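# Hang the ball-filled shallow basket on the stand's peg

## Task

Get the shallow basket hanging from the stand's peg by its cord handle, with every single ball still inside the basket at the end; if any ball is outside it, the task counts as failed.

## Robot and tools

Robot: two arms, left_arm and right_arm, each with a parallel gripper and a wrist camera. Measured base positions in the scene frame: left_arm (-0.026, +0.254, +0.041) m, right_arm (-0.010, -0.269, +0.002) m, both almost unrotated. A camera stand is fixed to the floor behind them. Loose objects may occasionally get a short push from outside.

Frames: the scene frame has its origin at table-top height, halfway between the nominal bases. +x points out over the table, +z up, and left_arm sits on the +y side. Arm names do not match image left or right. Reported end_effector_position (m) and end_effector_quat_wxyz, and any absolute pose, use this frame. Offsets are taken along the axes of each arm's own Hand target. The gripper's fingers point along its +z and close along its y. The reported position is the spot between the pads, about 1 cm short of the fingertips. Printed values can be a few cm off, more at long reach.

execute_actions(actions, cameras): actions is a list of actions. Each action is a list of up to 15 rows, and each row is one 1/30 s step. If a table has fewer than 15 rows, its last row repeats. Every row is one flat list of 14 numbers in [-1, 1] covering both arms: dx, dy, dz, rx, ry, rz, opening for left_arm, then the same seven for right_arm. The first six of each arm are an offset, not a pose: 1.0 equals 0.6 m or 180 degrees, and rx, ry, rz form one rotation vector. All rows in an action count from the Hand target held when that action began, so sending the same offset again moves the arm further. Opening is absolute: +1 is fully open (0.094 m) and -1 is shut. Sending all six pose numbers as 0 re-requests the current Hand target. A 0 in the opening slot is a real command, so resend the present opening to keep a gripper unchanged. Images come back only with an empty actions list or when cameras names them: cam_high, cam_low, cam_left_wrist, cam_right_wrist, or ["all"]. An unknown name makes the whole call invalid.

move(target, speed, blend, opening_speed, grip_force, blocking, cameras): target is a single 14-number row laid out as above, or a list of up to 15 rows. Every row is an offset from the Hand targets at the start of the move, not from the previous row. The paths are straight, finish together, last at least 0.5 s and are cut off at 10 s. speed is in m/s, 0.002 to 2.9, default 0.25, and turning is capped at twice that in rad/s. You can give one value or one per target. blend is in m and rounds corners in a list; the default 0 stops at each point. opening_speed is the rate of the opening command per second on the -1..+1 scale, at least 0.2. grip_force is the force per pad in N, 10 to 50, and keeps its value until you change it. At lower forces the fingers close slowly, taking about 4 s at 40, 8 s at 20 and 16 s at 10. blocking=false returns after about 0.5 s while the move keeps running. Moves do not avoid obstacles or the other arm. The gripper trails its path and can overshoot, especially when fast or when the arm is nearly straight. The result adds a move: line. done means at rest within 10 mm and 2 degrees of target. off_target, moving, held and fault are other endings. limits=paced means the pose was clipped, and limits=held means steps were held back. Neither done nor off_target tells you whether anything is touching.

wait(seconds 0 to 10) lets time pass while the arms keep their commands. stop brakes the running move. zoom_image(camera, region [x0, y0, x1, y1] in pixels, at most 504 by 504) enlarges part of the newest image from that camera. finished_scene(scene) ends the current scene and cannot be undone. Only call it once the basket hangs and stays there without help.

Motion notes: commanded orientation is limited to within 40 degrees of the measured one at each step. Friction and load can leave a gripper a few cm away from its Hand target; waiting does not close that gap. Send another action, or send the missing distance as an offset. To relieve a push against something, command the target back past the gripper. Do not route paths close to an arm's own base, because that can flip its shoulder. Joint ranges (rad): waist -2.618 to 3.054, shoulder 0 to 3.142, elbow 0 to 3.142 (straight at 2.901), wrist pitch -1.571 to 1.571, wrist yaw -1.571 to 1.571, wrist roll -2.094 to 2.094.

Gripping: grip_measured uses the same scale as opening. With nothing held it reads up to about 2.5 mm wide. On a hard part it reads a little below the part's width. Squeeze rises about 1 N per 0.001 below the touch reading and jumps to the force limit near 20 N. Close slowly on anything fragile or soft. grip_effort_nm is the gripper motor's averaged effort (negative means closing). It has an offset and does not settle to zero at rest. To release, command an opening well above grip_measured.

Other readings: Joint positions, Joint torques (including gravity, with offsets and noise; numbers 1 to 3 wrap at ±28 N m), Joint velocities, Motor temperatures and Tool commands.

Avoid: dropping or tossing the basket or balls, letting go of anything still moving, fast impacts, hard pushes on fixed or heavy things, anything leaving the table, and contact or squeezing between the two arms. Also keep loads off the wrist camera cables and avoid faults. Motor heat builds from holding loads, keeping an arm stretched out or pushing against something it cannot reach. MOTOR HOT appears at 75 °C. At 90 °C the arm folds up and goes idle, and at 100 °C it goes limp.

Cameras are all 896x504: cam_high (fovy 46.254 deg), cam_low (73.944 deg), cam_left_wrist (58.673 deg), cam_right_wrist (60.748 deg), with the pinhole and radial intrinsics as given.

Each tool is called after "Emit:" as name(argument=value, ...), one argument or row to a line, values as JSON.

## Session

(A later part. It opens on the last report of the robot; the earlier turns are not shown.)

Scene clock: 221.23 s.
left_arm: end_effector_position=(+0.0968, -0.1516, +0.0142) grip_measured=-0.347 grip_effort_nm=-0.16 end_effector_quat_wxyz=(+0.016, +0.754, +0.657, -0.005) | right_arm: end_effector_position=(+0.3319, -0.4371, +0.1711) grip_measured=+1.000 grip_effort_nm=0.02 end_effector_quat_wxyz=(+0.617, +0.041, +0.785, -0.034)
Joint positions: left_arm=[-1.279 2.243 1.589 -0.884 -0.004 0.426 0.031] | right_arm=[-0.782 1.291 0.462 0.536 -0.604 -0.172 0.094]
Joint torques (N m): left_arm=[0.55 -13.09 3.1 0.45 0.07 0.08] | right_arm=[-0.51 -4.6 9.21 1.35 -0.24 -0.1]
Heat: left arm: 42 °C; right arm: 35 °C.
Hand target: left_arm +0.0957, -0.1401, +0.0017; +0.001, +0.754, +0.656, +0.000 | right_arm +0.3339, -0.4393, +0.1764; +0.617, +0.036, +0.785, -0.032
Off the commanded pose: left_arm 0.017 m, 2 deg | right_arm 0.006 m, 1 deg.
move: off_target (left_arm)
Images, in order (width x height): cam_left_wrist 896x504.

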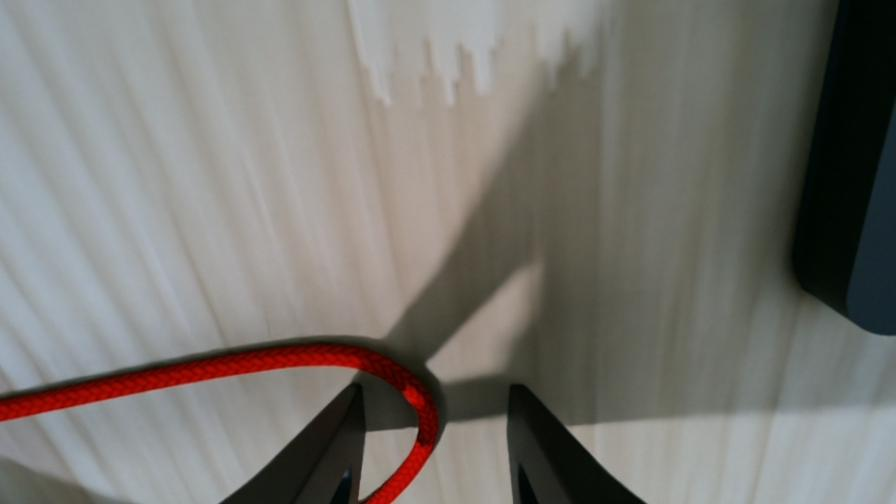

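Emit:
move(
  target=[0.003,0,0.003,0,0,0,-1,0,0,0,0,0,0,1],
  speed=0.04,
  opening_speed=0.5,
  cameras=["cam_left_wrist"],
)

Scene clock: 231.53 s.
left_arm: end_effector_position=(+0.0990, -0.1516, +0.0143) grip_measured=-0.959 grip_effort_nm=-0.99 end_effector_quat_wxyz=(+0.021, +0.753, +0.657, -0.004) | right_arm: end_effector_position=(+0.3319, -0.4371, +0.1711) grip_measured=+1.000 grip_effort_nm=0.02 end_effector_quat_wxyz=(+0.617, +0.041, +0.785, -0.034)
Joint positions: left_arm=[-1.277 2.236 1.578 -0.87 -0.01 0.428 0.002] | right_arm=[-0.782 1.291 0.462 0.536 -0.604 -0.172 0.094]
Joint torques (N m): left_arm=[0.47 -12.77 2.96 0.41 0.11 0.08] | right_arm=[-0.54 -4.6 9.21 1.34 -0.24 -0.11]
Heat: left arm: 41 °C; right arm: 35 °C.
Hand target: left_arm +0.0960, -0.1384, +0.0001; +0.001, +0.755, +0.656, +0.000 | right_arm +0.3339, -0.4393, +0.1764; +0.617, +0.036, +0.785, -0.032
Off the commanded pose: left_arm 0.020 m, 2 deg | right_arm 0.006 m, 1 deg.
move: off_target (left_arm)
Images, in order (width x height): cam_left_wrist 896x504.

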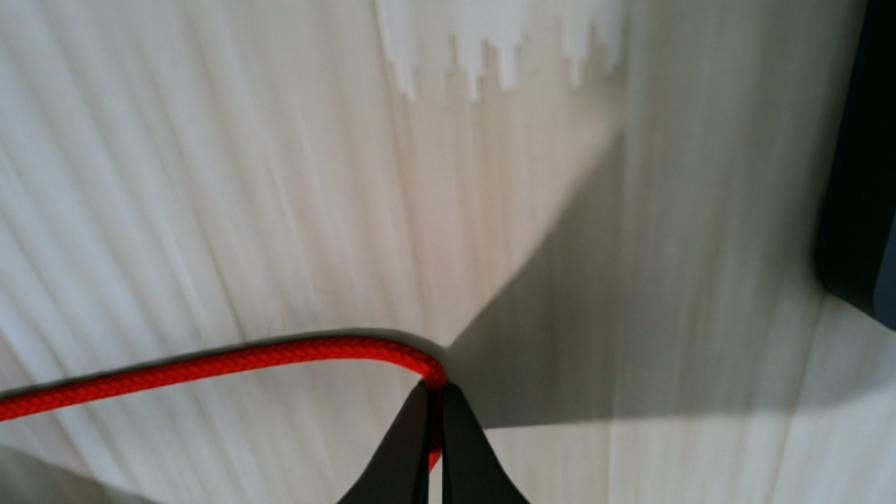

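Emit:
move(
  target=[
    [0.0475,0.1178,-0.2,-0.046,-0.12,-0.113,-1,0,0,0,0,0,0,1],
    [0.1602,0.2367,-0.4,-0.0937,-0.2379,-0.2263,-1,0,0,0,0,0,0,1],
  ],
  speed=[0.12,0.1],
  blend=[0.03,0],
  cameras=["cam_high","cam_low"],
)

Emit:
zoom_image(
  camera="cam_low",
  region=[330, 90, 510, 290],
)

Emit:
zoom_image(
  camera="cam_high",
  region=[450, 180, 630, 360],
)

Scene clock: 251.40 s.
left_arm: end_effector_position=(+0.2516, -0.0657, +0.2355) grip_measured=-0.963 grip_effort_nm=-1.06 end_effector_quat_wxyz=(+0.333, +0.432, +0.821, -0.170) | right_arm: end_effector_position=(+0.3319, -0.4371, +0.1711) grip_measured=+1.000 grip_effort_nm=0.02 end_effector_quat_wxyz=(+0.617, +0.041, +0.785, -0.034)
Joint positions: left_arm=[-0.816 1.488 1.223 -0.545 0.095 0.112 0.002] | right_arm=[-0.782 1.291 0.462 0.536 -0.604 -0.172 0.094]
Joint torques (N m): left_arm=[0.42 -10.32 6.42 1.79 0.17 -0.05] | right_arm=[-0.54 -4.59 9.18 1.34 -0.24 -0.1]
Motor temperatures (°C): left_arm=[23 38 40 30 26 26 29] | right_arm=[24 26 36 34 24 24 25]
Heat: left arm: 40 °C; right arm: 36 °C.
Hand target: left_arm +0.2496, -0.0626, +0.2403; +0.340, +0.426, +0.819, -0.177 | right_arm +0.3339, -0.4393, +0.1764; +0.617, +0.036, +0.785, -0.032
Off the commanded pose: left_arm 0.006 m, 1 deg | right_arm 0.006 m, 1 deg.
move: done
Images, in order (width x height): cam_high 896x504, cam_low 896x504.

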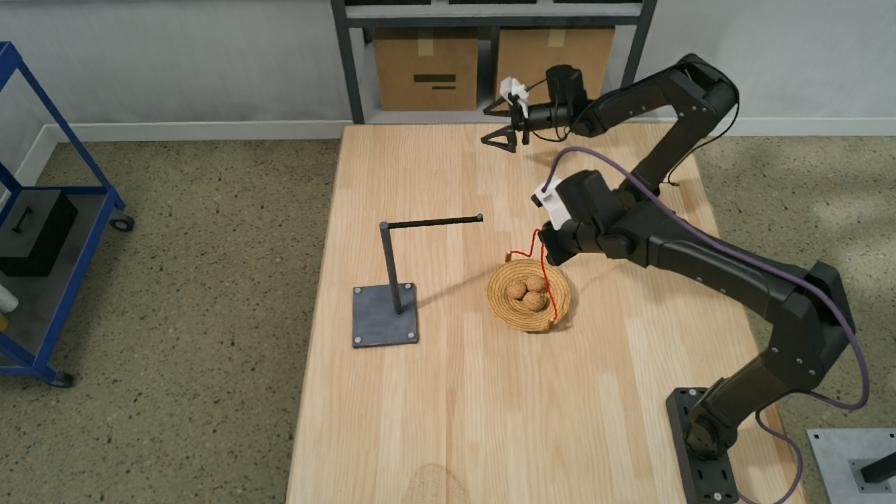

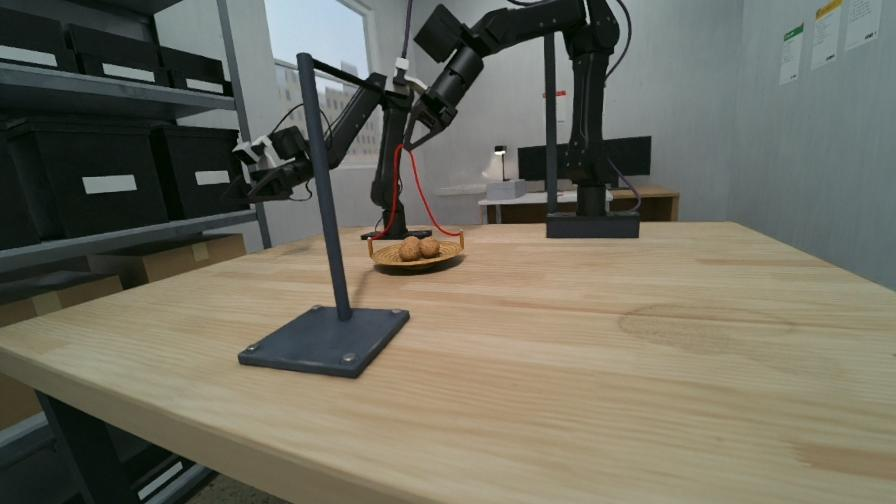

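Scaled by 2.520 from the camera's 896x504 image, which has a finer 1280x720 frame.

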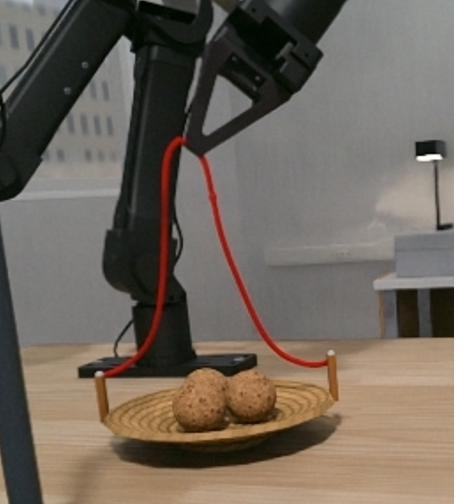

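Scaled by 2.800 from the camera's 896x504 image, which has a finer 1280x720 frame.

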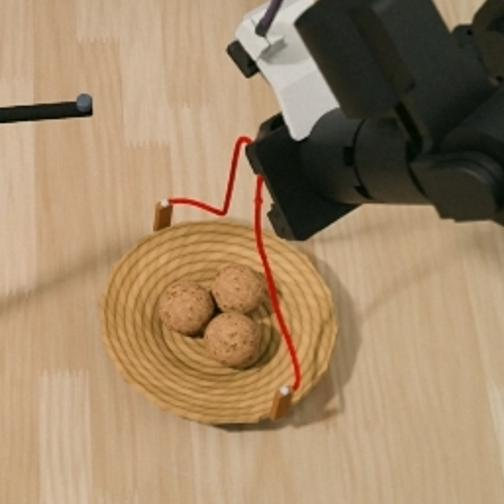

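Emit:
move(
  target=[-0.0472,0,-0.0472,0,0,0,-1,0,0,0,0,0,0,1],
  speed=0.06,
  cameras=["cam_high","cam_low"],
)

Emit:
zoom_image(
  camera="cam_low",
  region=[330, 90, 510, 290],
)

Emit:
zoom_image(
  camera="cam_high",
  region=[450, 180, 630, 360],
)

Scene clock: 260.10 s.
left_arm: end_effector_position=(+0.2511, -0.0652, +0.2663) grip_measured=-0.963 grip_effort_nm=-1.06 end_effector_quat_wxyz=(+0.334, +0.431, +0.821, -0.170) | right_arm: end_effector_position=(+0.3319, -0.4371, +0.1711) grip_measured=+1.000 grip_effort_nm=0.02 end_effector_quat_wxyz=(+0.617, +0.041, +0.785, -0.034)
Joint positions: left_arm=[-0.816 1.488 1.344 -0.664 0.095 0.111 0.002] | right_arm=[-0.782 1.291 0.462 0.536 -0.604 -0.172 0.094]
Joint torques (N m): left_arm=[0.42 -9.48 10.09 1.37 0.15 -0.07] | right_arm=[-0.51 -4.6 9.2 1.33 -0.23 -0.09]
Heat: left arm: 41 °C; right arm: 36 °C.
Hand target: left_arm +0.2495, -0.0626, +0.2802; +0.340, +0.426, +0.819, -0.177 | right_arm +0.3339, -0.4393, +0.1764; +0.617, +0.036, +0.785, -0.032
Off the commanded pose: left_arm 0.014 m, 1 deg | right_arm 0.006 m, 1 deg.
move: off_target (left_arm)
Images, in order (width x height): cam_high 896x504, cam_low 896x504.

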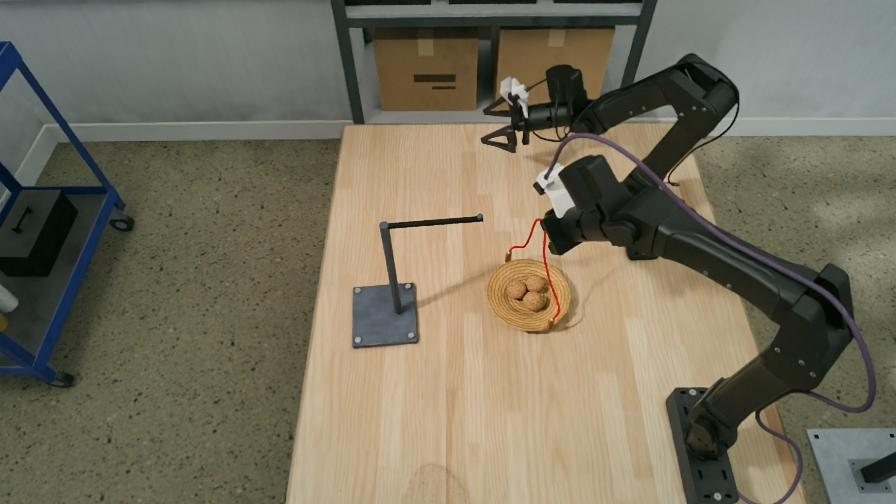

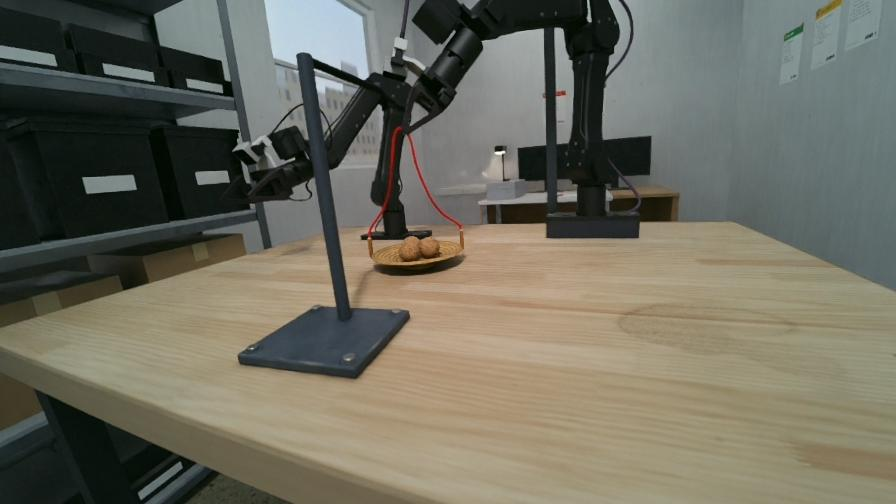

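Scaled by 2.520 from the camera's 896x504 image, which has a finer 1280x720 frame.

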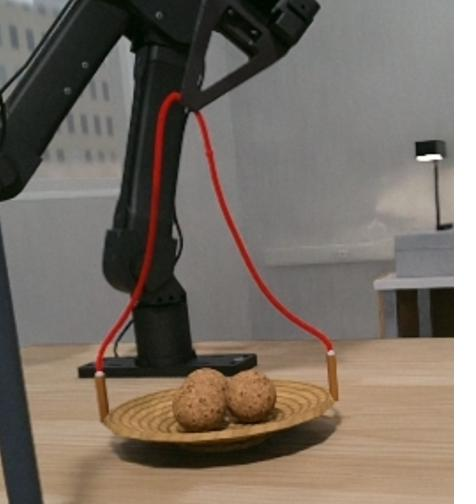

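Scaled by 2.800 from the camera's 896x504 image, which has a finer 1280x720 frame.

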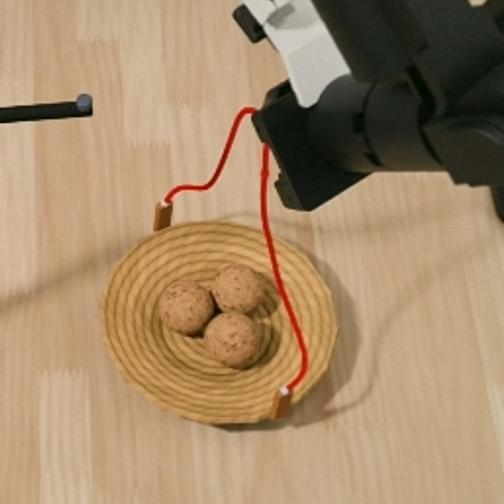

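Good symmetry now. Continue up slowly.

Emit:
move(
  target=[-0.0413,0,-0.0413,0,0,0,-1,0,0,0,0,0,0,1],
  speed=0.04,
  cameras=["cam_high","cam_low"],
)

Emit:
zoom_image(
  camera="cam_low",
  region=[330, 70, 510, 290],
)

Emit:
zoom_image(
  camera="cam_high",
  region=[450, 180, 630, 360],
)

Scene clock: 268.07 s.
left_arm: end_effector_position=(+0.2451, -0.0588, +0.3032) grip_measured=-0.963 grip_effort_nm=-1.06 end_effector_quat_wxyz=(+0.329, +0.432, +0.823, -0.168) | right_arm: end_effector_position=(+0.3319, -0.4371, +0.1711) grip_measured=+1.000 grip_effort_nm=0.02 end_effector_quat_wxyz=(+0.617, +0.041, +0.785, -0.034)
Joint positions: left_arm=[-0.816 1.488 1.5 -0.831 0.095 0.111 0.002] | right_arm=[-0.782 1.291 0.462 0.536 -0.604 -0.172 0.094]
Joint torques (N m): left_arm=[0.44 -6.64 10.85 1.64 0.15 -0.07] | right_arm=[-0.53 -4.57 9.18 1.34 -0.24 -0.09]
Heat: left arm: 41 °C; right arm: 36 °C.
Hand target: left_arm +0.2495, -0.0625, +0.3153; +0.340, +0.426, +0.819, -0.177 | right_arm +0.3339, -0.4393, +0.1764; +0.617, +0.036, +0.785, -0.032
Off the commanded pose: left_arm 0.013 m, 2 deg | right_arm 0.006 m, 1 deg.
move: off_target (left_arm)
Images, in order (width x height): cam_high 896x504, cam_low 896x504.

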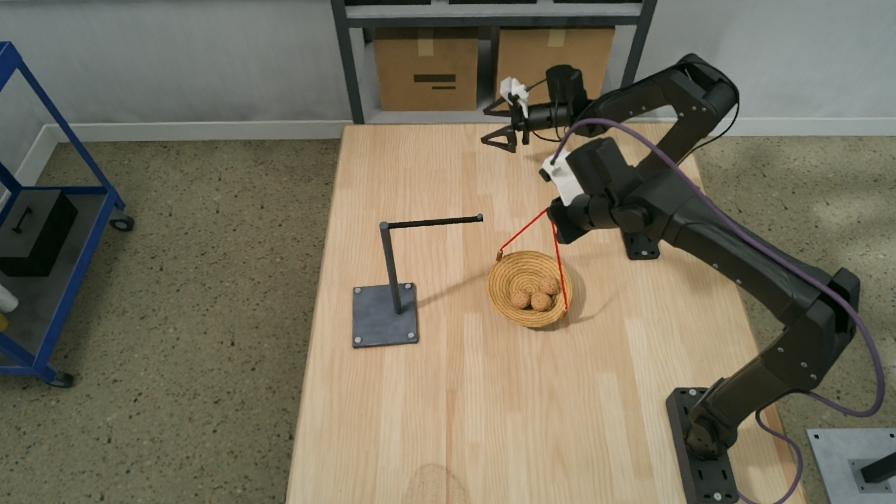

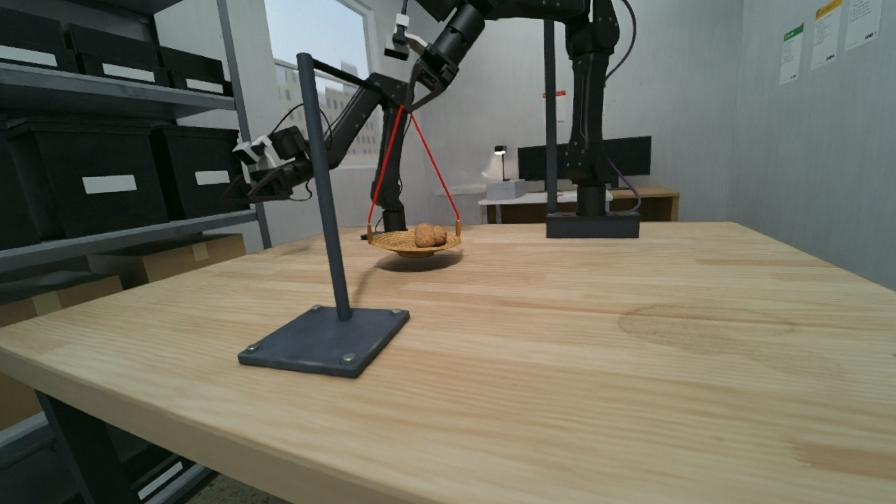

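Scaled by 2.291 from the camera's 896x504 image, which has a finer 1280x720 frame.

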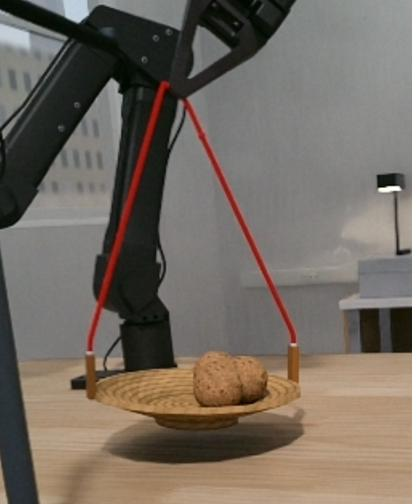

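Scaled by 2.800 from the camera's 896x504 image, which has a finer 1280x720 frame.

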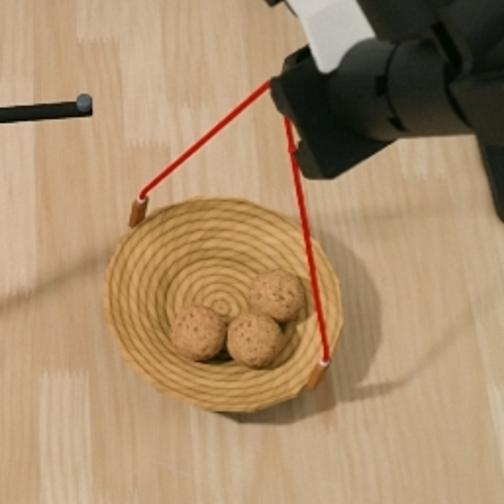

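Emit:
move(
  target=[-0.0733,0,-0.0731,0,-0.045,0,-1,0,0,0,0,0,0,1],
  speed=0.05,
  cameras=["cam_low","cam_left_wrist"],
)

Emit:
zoom_image(
  camera="cam_low",
  region=[270, 20, 470, 260],
)

Scene clock: 275.27 s.
left_arm: end_effector_position=(+0.2507, -0.0649, +0.3479) grip_measured=-0.963 grip_effort_nm=-1.06 end_effector_quat_wxyz=(+0.369, +0.421, +0.806, -0.191) | right_arm: end_effector_position=(+0.3319, -0.4371, +0.1711) grip_measured=+1.000 grip_effort_nm=0.02 end_effector_quat_wxyz=(+0.617, +0.041, +0.785, -0.034)
Joint positions: left_arm=[-0.809 1.488 1.612 -0.845 0.112 0.102 0.002] | right_arm=[-0.782 1.291 0.462 0.536 -0.604 -0.172 0.094]
Joint torques (N m): left_arm=[0.54 -10.3 10.93 1.83 0.17 -0.07] | right_arm=[-0.53 -4.57 9.22 1.33 -0.24 -0.09]
Heat: left arm: 42 °C; right arm: 36 °C.
Hand target: left_arm +0.2494, -0.0625, +0.3774; +0.397, +0.413, +0.793, -0.206 | right_arm +0.3339, -0.4393, +0.1764; +0.617, +0.036, +0.785, -0.032
Off the commanded pose: left_arm 0.030 m, 4 deg | right_arm 0.006 m, 1 deg.
move: off_target (left_arm)
Images, in order (width x height): cam_low 896x504, cam_left_wrist 896x504.

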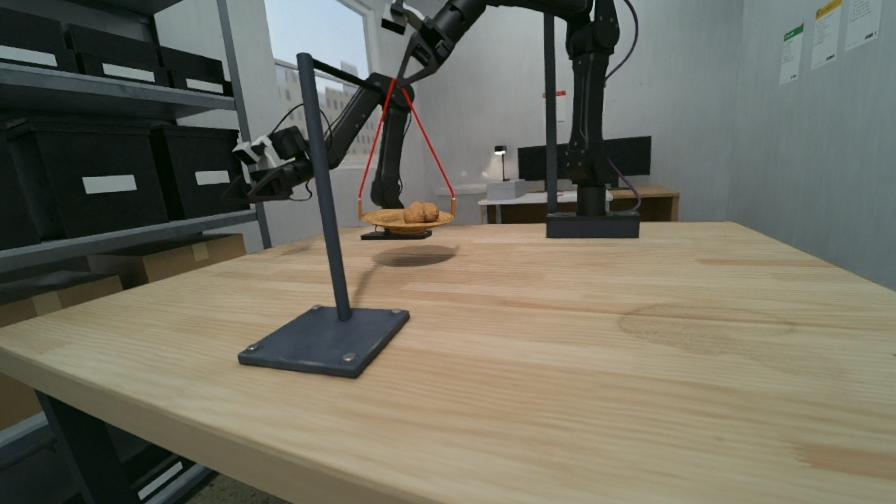

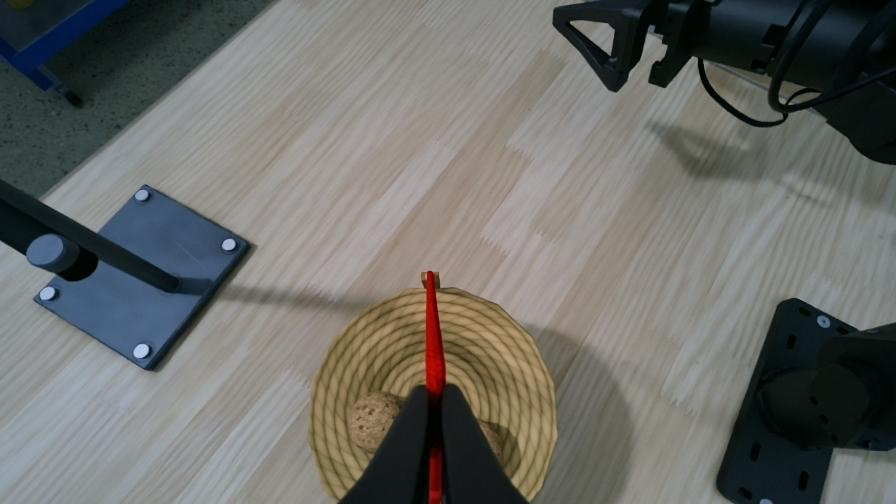

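Scaled by 2.100 from the camera's 896x504 image, which has a finer 1280x720 frame.

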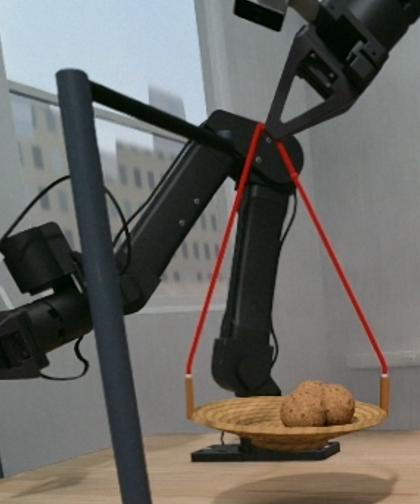

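Emit:
move(
  target=[-0.0428,0.1348,0.0225,-0.0356,-0.0167,-0.0266,-1,0,0,0,0,0,0,1],
  speed=0.06,
  cameras=["cam_high","cam_low","cam_left_wrist"],
)

Emit:
zoom_image(
  camera="cam_high",
  region=[370, 150, 610, 330],
)

Scene clock: 298.90 s.
left_arm: end_effector_position=(+0.3210, -0.0301, +0.3718) grip_measured=-0.963 grip_effort_nm=-1.06 end_effector_quat_wxyz=(+0.405, +0.350, +0.825, -0.179) | right_arm: end_effector_position=(+0.3319, -0.4371, +0.1711) grip_measured=+1.000 grip_effort_nm=0.02 end_effector_quat_wxyz=(+0.617, +0.041, +0.785, -0.034)
Joint positions: left_arm=[-0.625 1.571 1.743 -0.835 0.151 0.102 0.002] | right_arm=[-0.782 1.291 0.462 0.536 -0.604 -0.172 0.094]
Joint torques (N m): left_arm=[0.39 -6.54 11.06 2.3 0.21 0.07] | right_arm=[-0.51 -4.57 9.18 1.35 -0.23 -0.1]
Heat: left arm: 44 °C; right arm: 36 °C.
Hand target: left_arm +0.3307, -0.0376, +0.3899; +0.431, +0.351, +0.809, -0.189 | right_arm +0.3339, -0.4393, +0.1764; +0.617, +0.036, +0.785, -0.032
Off the commanded pose: left_arm 0.022 m, 4 deg | right_arm 0.006 m, 1 deg.
move: off_target (left_arm)
Images, in order (width x height): cam_high 896x504, cam_low 896x504, cam_left_wrist 896x504.

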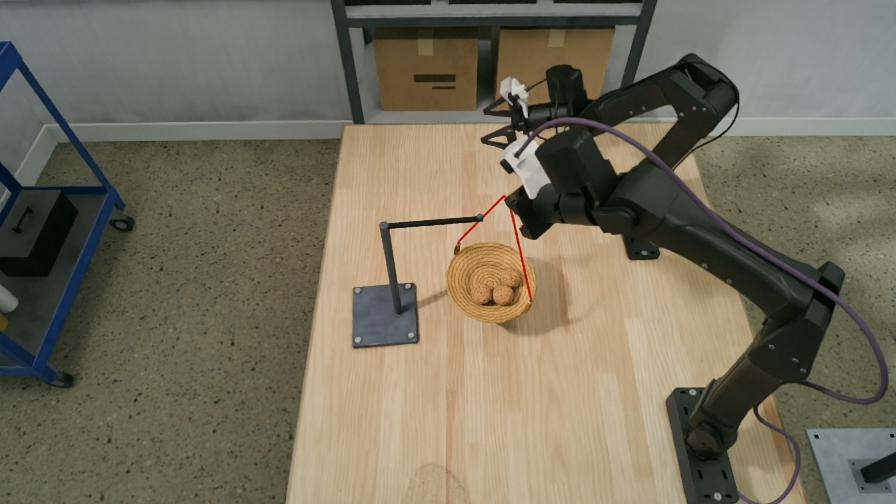

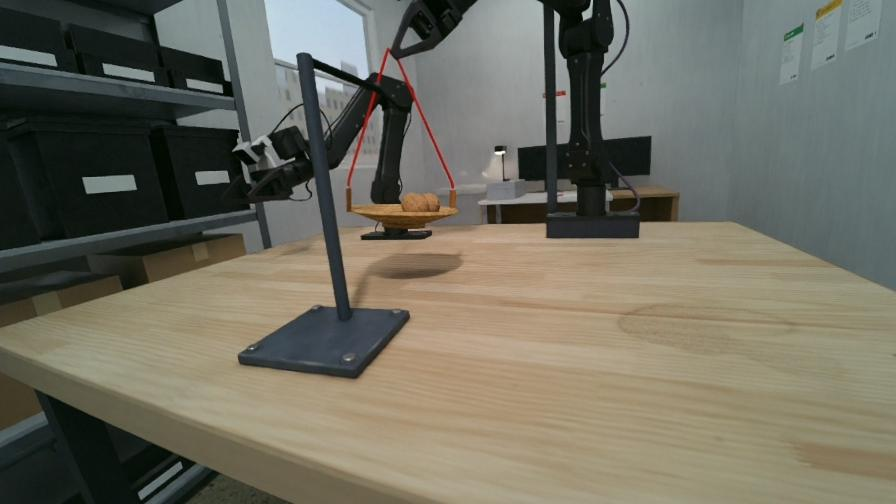

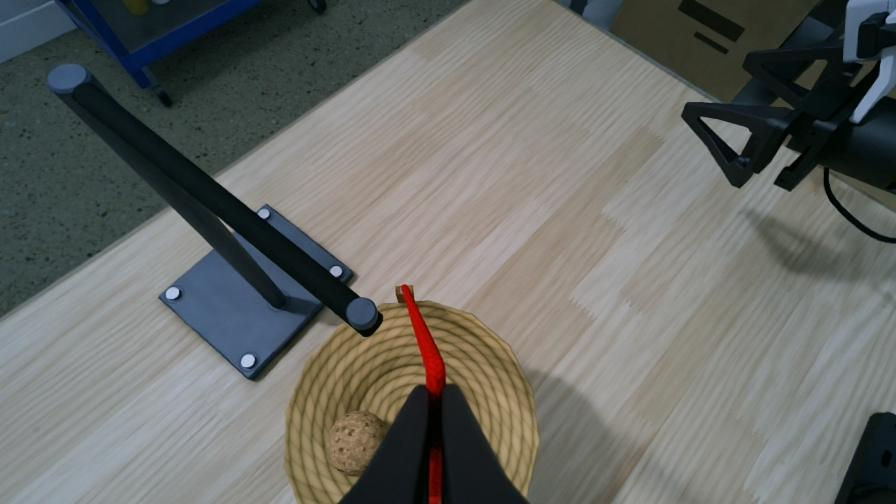

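Scaled by 2.100 from the camera's 896x504 image, which has a finer 1280x720 frame.

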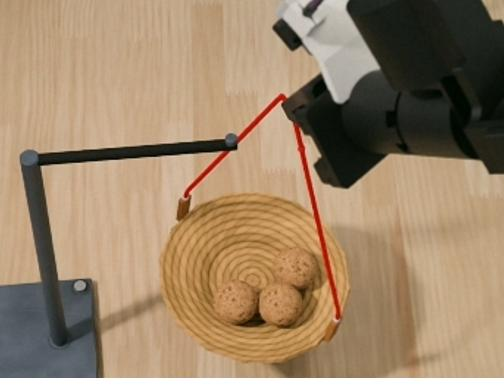

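Emit:
move(
  target=[-0.0115,-0.0103,0.0175,0,0,0,-1,0,0,0,0,0,0,1],
  speed=0.05,
  cameras=["cam_left_wrist"],
)

Scene clock: 329.40 s.
left_arm: end_effector_position=(+0.3262, -0.0421, +0.3732) grip_measured=-0.963 grip_effort_nm=-1.05 end_effector_quat_wxyz=(+0.406, +0.355, +0.822, -0.181) | right_arm: end_effector_position=(+0.3319, -0.4371, +0.1711) grip_measured=+1.000 grip_effort_nm=0.02 end_effector_quat_wxyz=(+0.617, +0.041, +0.785, -0.034)
Joint positions: left_arm=[-0.642 1.613 1.788 -0.832 0.146 0.1 0.002] | right_arm=[-0.782 1.291 0.462 0.536 -0.604 -0.172 0.094]
Joint torques (N m): left_arm=[-0.4 -6.97 10.95 2.29 0.06 -0.07] | right_arm=[-0.55 -4.59 9.21 1.34 -0.24 -0.1]
Motor temperatures (°C): left_arm=[23 34 44 36 26 26 30] | right_arm=[24 26 36 34 24 24 25]
Heat: left arm: 44 °C; right arm: 36 °C.
Hand target: left_arm +0.3347, -0.0511, +0.3897; +0.431, +0.351, +0.809, -0.189 | right_arm +0.3339, -0.4393, +0.1764; +0.617, +0.036, +0.785, -0.032
Off the commanded pose: left_arm 0.021 m, 3 deg | right_arm 0.006 m, 1 deg.
move: off_target (left_arm)
Images, in order (width x height): cam_left_wrist 896x504.

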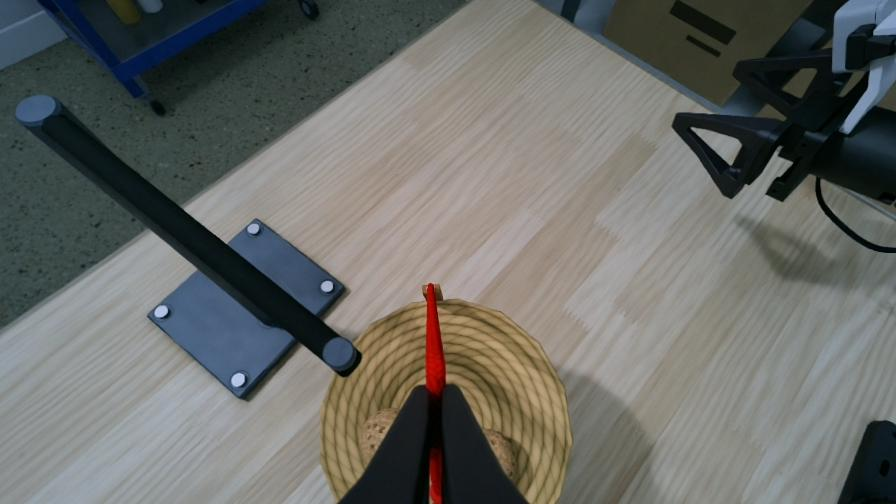

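Emit:
move(
  target=[-0.0477,0.1097,0.0705,0,0,0,-1,0,0,0,0,0,0,1],
  speed=0.05,
  cameras=["cam_high","cam_low","cam_left_wrist"],
)

Emit:
zoom_image(
  camera="cam_low",
  region=[270, 0, 450, 160],
)

Emit:
zoom_image(
  camera="cam_high",
  region=[370, 150, 610, 330],
)

Scene clock: 346.30 s.
left_arm: end_effector_position=(+0.4119, -0.0394, +0.3848) grip_measured=-0.963 grip_effort_nm=-1.05 end_effector_quat_wxyz=(+0.424, +0.346, +0.816, -0.184) | right_arm: end_effector_position=(+0.3319, -0.4371, +0.1711) grip_measured=+1.000 grip_effort_nm=0.02 end_effector_quat_wxyz=(+0.617, +0.041, +0.785, -0.034)
Joint positions: left_arm=[-0.506 1.899 2.156 -0.888 0.247 0.168 0.002] | right_arm=[-0.782 1.291 0.462 0.536 -0.604 -0.172 0.094]
Joint torques (N m): left_arm=[0.29 -9.31 10.65 1.9 0.27 0.09] | right_arm=[-0.54 -4.59 9.18 1.34 -0.25 -0.11]
Heat: left arm: 44 °C; right arm: 36 °C.
Hand target: left_arm +0.4178, -0.0434, +0.3898; +0.431, +0.351, +0.809, -0.189 | right_arm +0.3339, -0.4393, +0.1764; +0.617, +0.036, +0.785, -0.032
Off the commanded pose: left_arm 0.009 m, 1 deg | right_arm 0.006 m, 1 deg.
move: done
Images, in order (width x height): cam_high 896x504, cam_low 896x504, cam_left_wrist 896x504.

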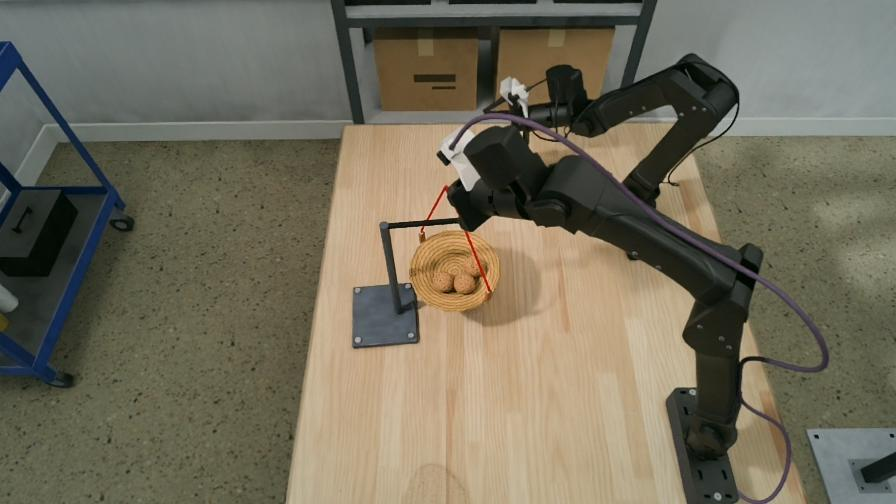

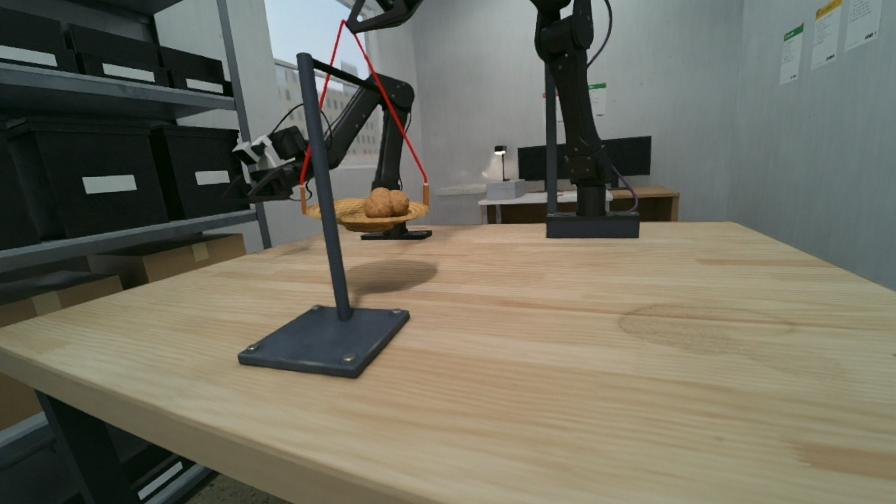

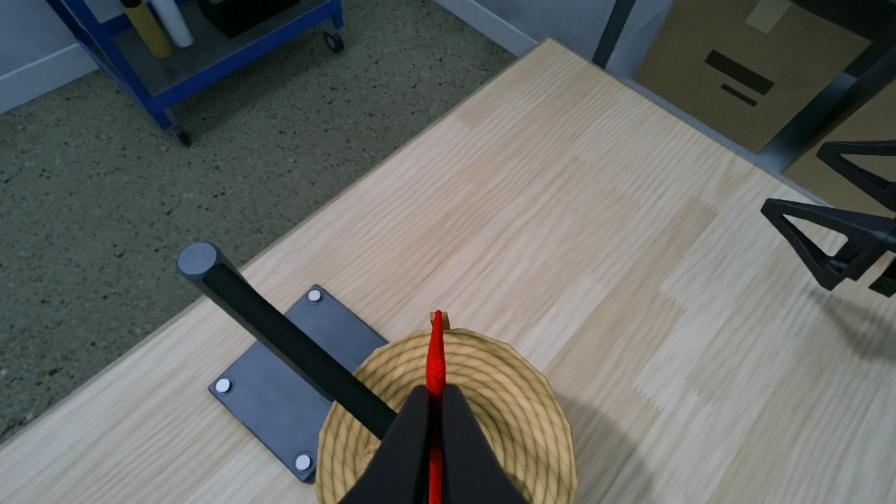

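Scaled by 2.800 from the camera's 896x504 image, which has a finer 1280x720 frame.

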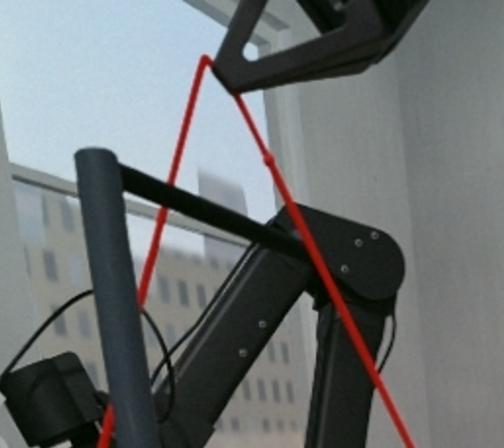

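Scaled by 2.100 from the camera's 896x504 image, which has a finer 1280x720 frame.

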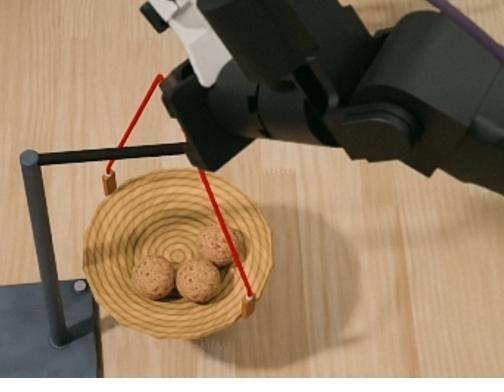

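Emit:
move(
  target=[0.0332,0.0047,0.0163,0,0,0,-1,0,0,0,0,0,0,1],
  speed=0.04,
  cameras=["cam_low","cam_left_wrist"],
)

Emit:
zoom_image(
  camera="cam_low",
  region=[290, 10, 410, 130],
)

Scene clock: 367.77 s.
left_arm: end_effector_position=(+0.4185, -0.0399, +0.3468) grip_measured=-0.963 grip_effort_nm=-1.06 end_effector_quat_wxyz=(+0.403, +0.348, +0.827, -0.181) | right_arm: end_effector_position=(+0.3319, -0.4371, +0.1711) grip_measured=+1.000 grip_effort_nm=0.02 end_effector_quat_wxyz=(+0.617, +0.041, +0.785, -0.034)
Joint positions: left_arm=[-0.499 1.899 2.031 -0.813 0.252 0.175 0.002] | right_arm=[-0.782 1.291 0.462 0.536 -0.604 -0.172 0.094]
Joint torques (N m): left_arm=[0.47 -15.24 6.84 2.27 0.31 0.09] | right_arm=[-0.55 -4.59 9.17 1.34 -0.24 -0.09]
Heat: left arm: 46 °C; right arm: 37 °C.
Hand target: left_arm +0.4177, -0.0394, +0.3678; +0.431, +0.351, +0.809, -0.189 | right_arm +0.3339, -0.4393, +0.1764; +0.617, +0.036, +0.785, -0.032
Off the commanded pose: left_arm 0.021 m, 4 deg | right_arm 0.006 m, 1 deg.
move: off_target (left_arm)
Images, in order (width x height): cam_low 896x504, cam_left_wrist 896x504.

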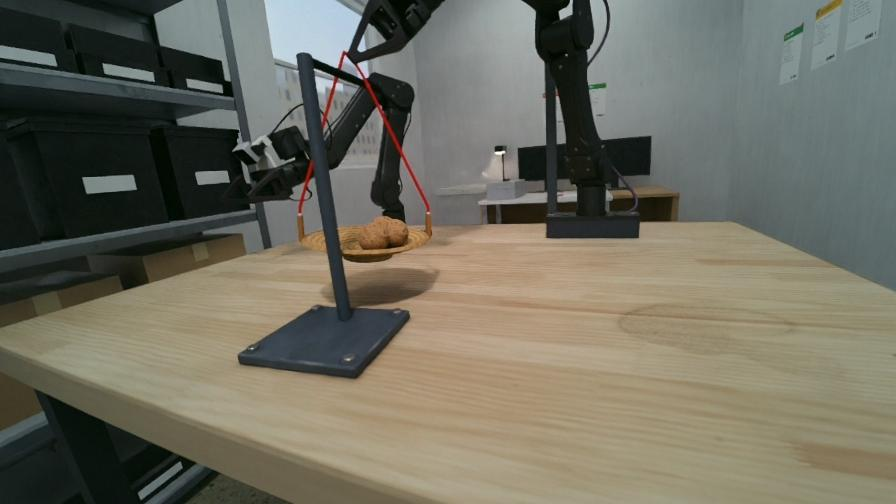

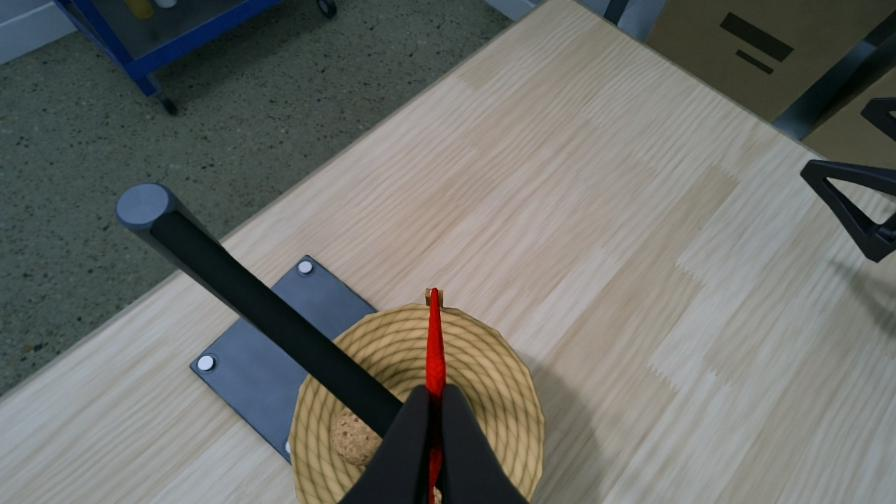

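Scaled by 4.200 from the camera's 896x504 image, which has a finer 1280x720 frame.

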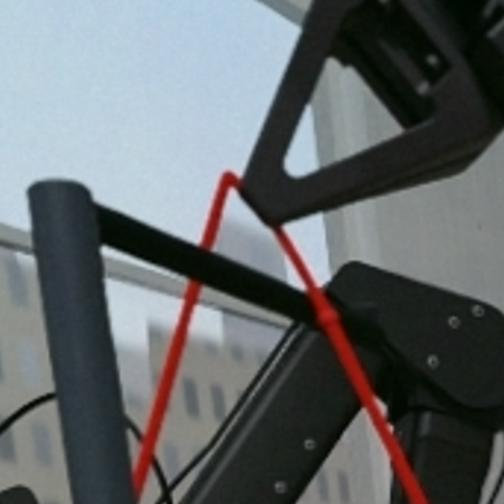

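Emit:
move(
  target=[0.0165,0.0072,0.0022,0,0,0,-1,0,0,0,0,0,0,1],
  speed=0.03,
  cameras=["cam_low","cam_left_wrist"],
)

Emit:
zoom_image(
  camera="cam_low",
  region=[290, 10, 410, 130],
)

Scene clock: 385.20 s.
left_arm: end_effector_position=(+0.4214, -0.0345, +0.3324) grip_measured=-0.963 grip_effort_nm=-1.05 end_effector_quat_wxyz=(+0.399, +0.347, +0.829, -0.181) | right_arm: end_effector_position=(+0.3319, -0.4371, +0.1711) grip_measured=+1.000 grip_effort_nm=0.02 end_effector_quat_wxyz=(+0.617, +0.041, +0.785, -0.034)
Joint positions: left_arm=[-0.484 1.886 1.96 -0.767 0.263 0.183 0.002] | right_arm=[-0.782 1.291 0.462 0.536 -0.604 -0.172 0.094]
Joint torques (N m): left_arm=[0.4 -16.64 6.75 2.23 0.3 0.09] | right_arm=[-0.55 -4.57 9.2 1.34 -0.24 -0.1]
Heat: left arm: 45 °C; right arm: 37 °C.
Hand target: left_arm +0.4178, -0.0333, +0.3589; +0.431, +0.351, +0.809, -0.189 | right_arm +0.3339, -0.4393, +0.1764; +0.617, +0.036, +0.785, -0.032
Off the commanded pose: left_arm 0.027 m, 4 deg | right_arm 0.006 m, 1 deg.
move: off_target (left_arm)
Images, in order (width x height): cam_low 896x504, cam_left_wrist 896x504.

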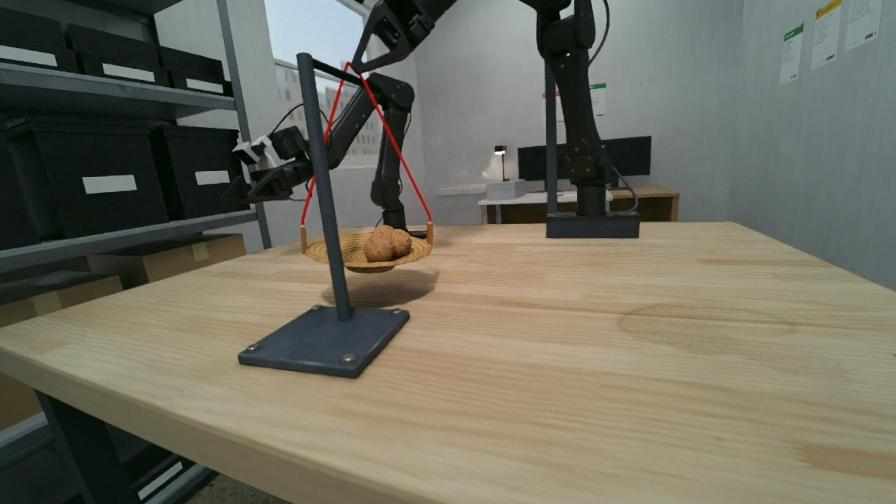

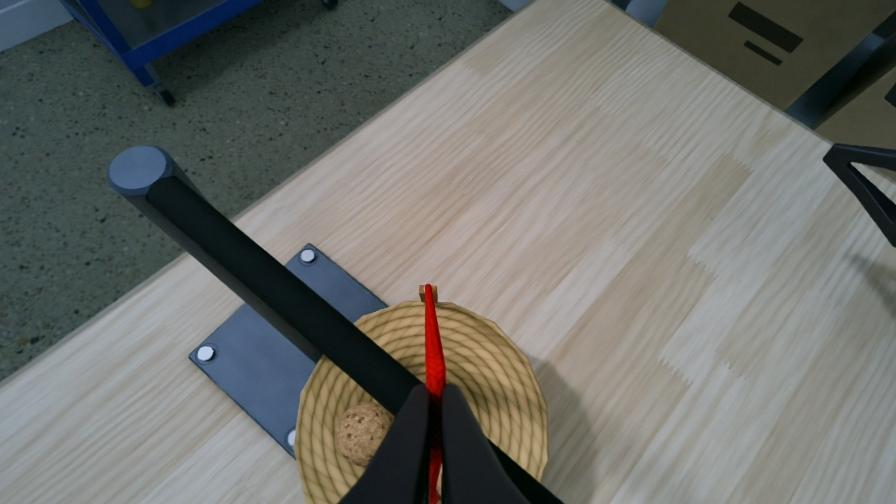

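Scaled by 4.200 from the camera's 896x504 image, which has a finer 1280x720 frame.

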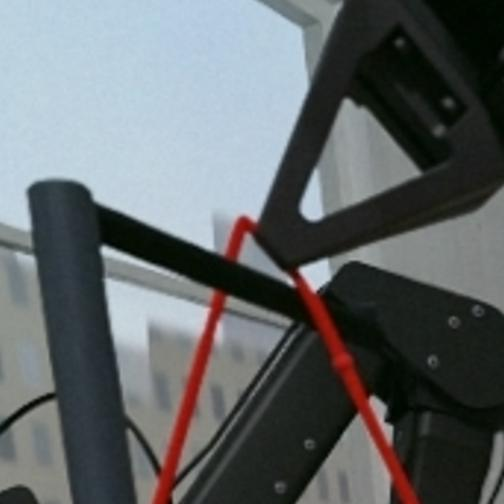

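Emit:
move(
  target=[0.0083,0,0.0056,0,0,0,-1,0,0,0,0,0,0,1],
  speed=0.03,
  cameras=["cam_low"],
)

Emit:
zoom_image(
  camera="cam_low",
  region=[290, 10, 410, 130],
)

Scene clock: 391.30 s.
left_arm: end_effector_position=(+0.4220, -0.0349, +0.3309) grip_measured=-0.963 grip_effort_nm=-1.06 end_effector_quat_wxyz=(+0.405, +0.347, +0.826, -0.181) | right_arm: end_effector_position=(+0.3319, -0.4371, +0.1711) grip_measured=+1.000 grip_effort_nm=0.03 end_effector_quat_wxyz=(+0.617, +0.041, +0.785, -0.034)
Joint positions: left_arm=[-0.484 1.874 1.928 -0.732 0.263 0.184 0.002] | right_arm=[-0.782 1.291 0.462 0.536 -0.604 -0.172 0.094]
Joint torques (N m): left_arm=[0.42 -16.17 6.54 2.17 0.31 0.08] | right_arm=[-0.54 -4.63 9.2 1.33 -0.23 -0.11]
Heat: left arm: 44 °C; right arm: 37 °C.
Hand target: left_arm +0.4178, -0.0333, +0.3529; +0.431, +0.351, +0.809, -0.189 | right_arm +0.3339, -0.4393, +0.1764; +0.617, +0.036, +0.785, -0.032
Off the commanded pose: left_arm 0.022 m, 4 deg | right_arm 0.006 m, 1 deg.
move: off_target (left_arm)
Images, in order (width x height): cam_low 896x504.

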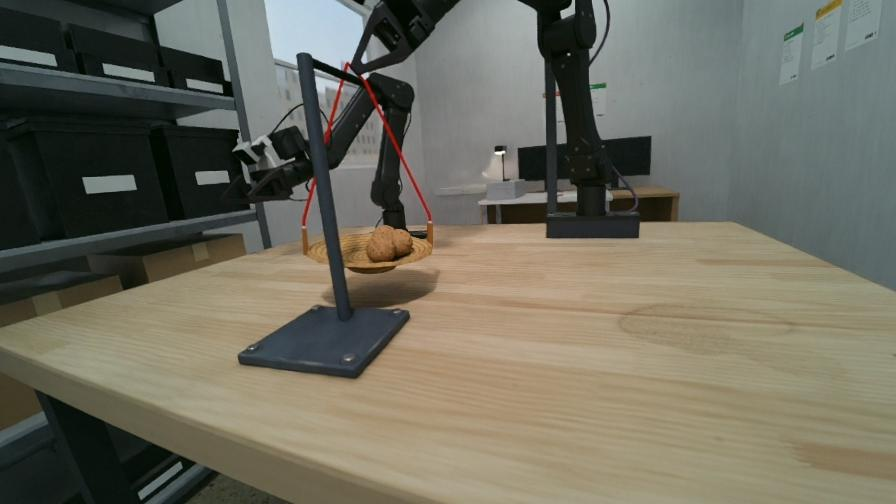

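Scaled by 4.200 from the camera's 896x504 image, which has a finer 1280x720 frame.

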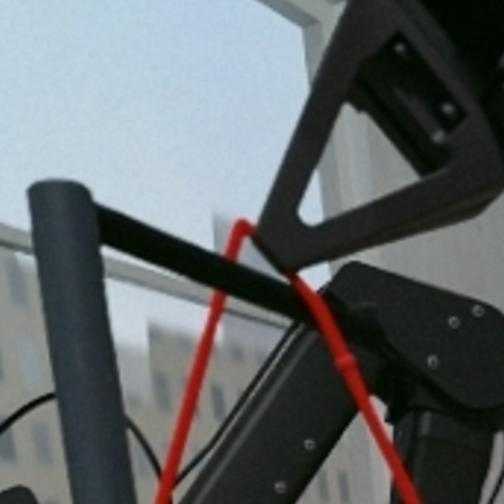

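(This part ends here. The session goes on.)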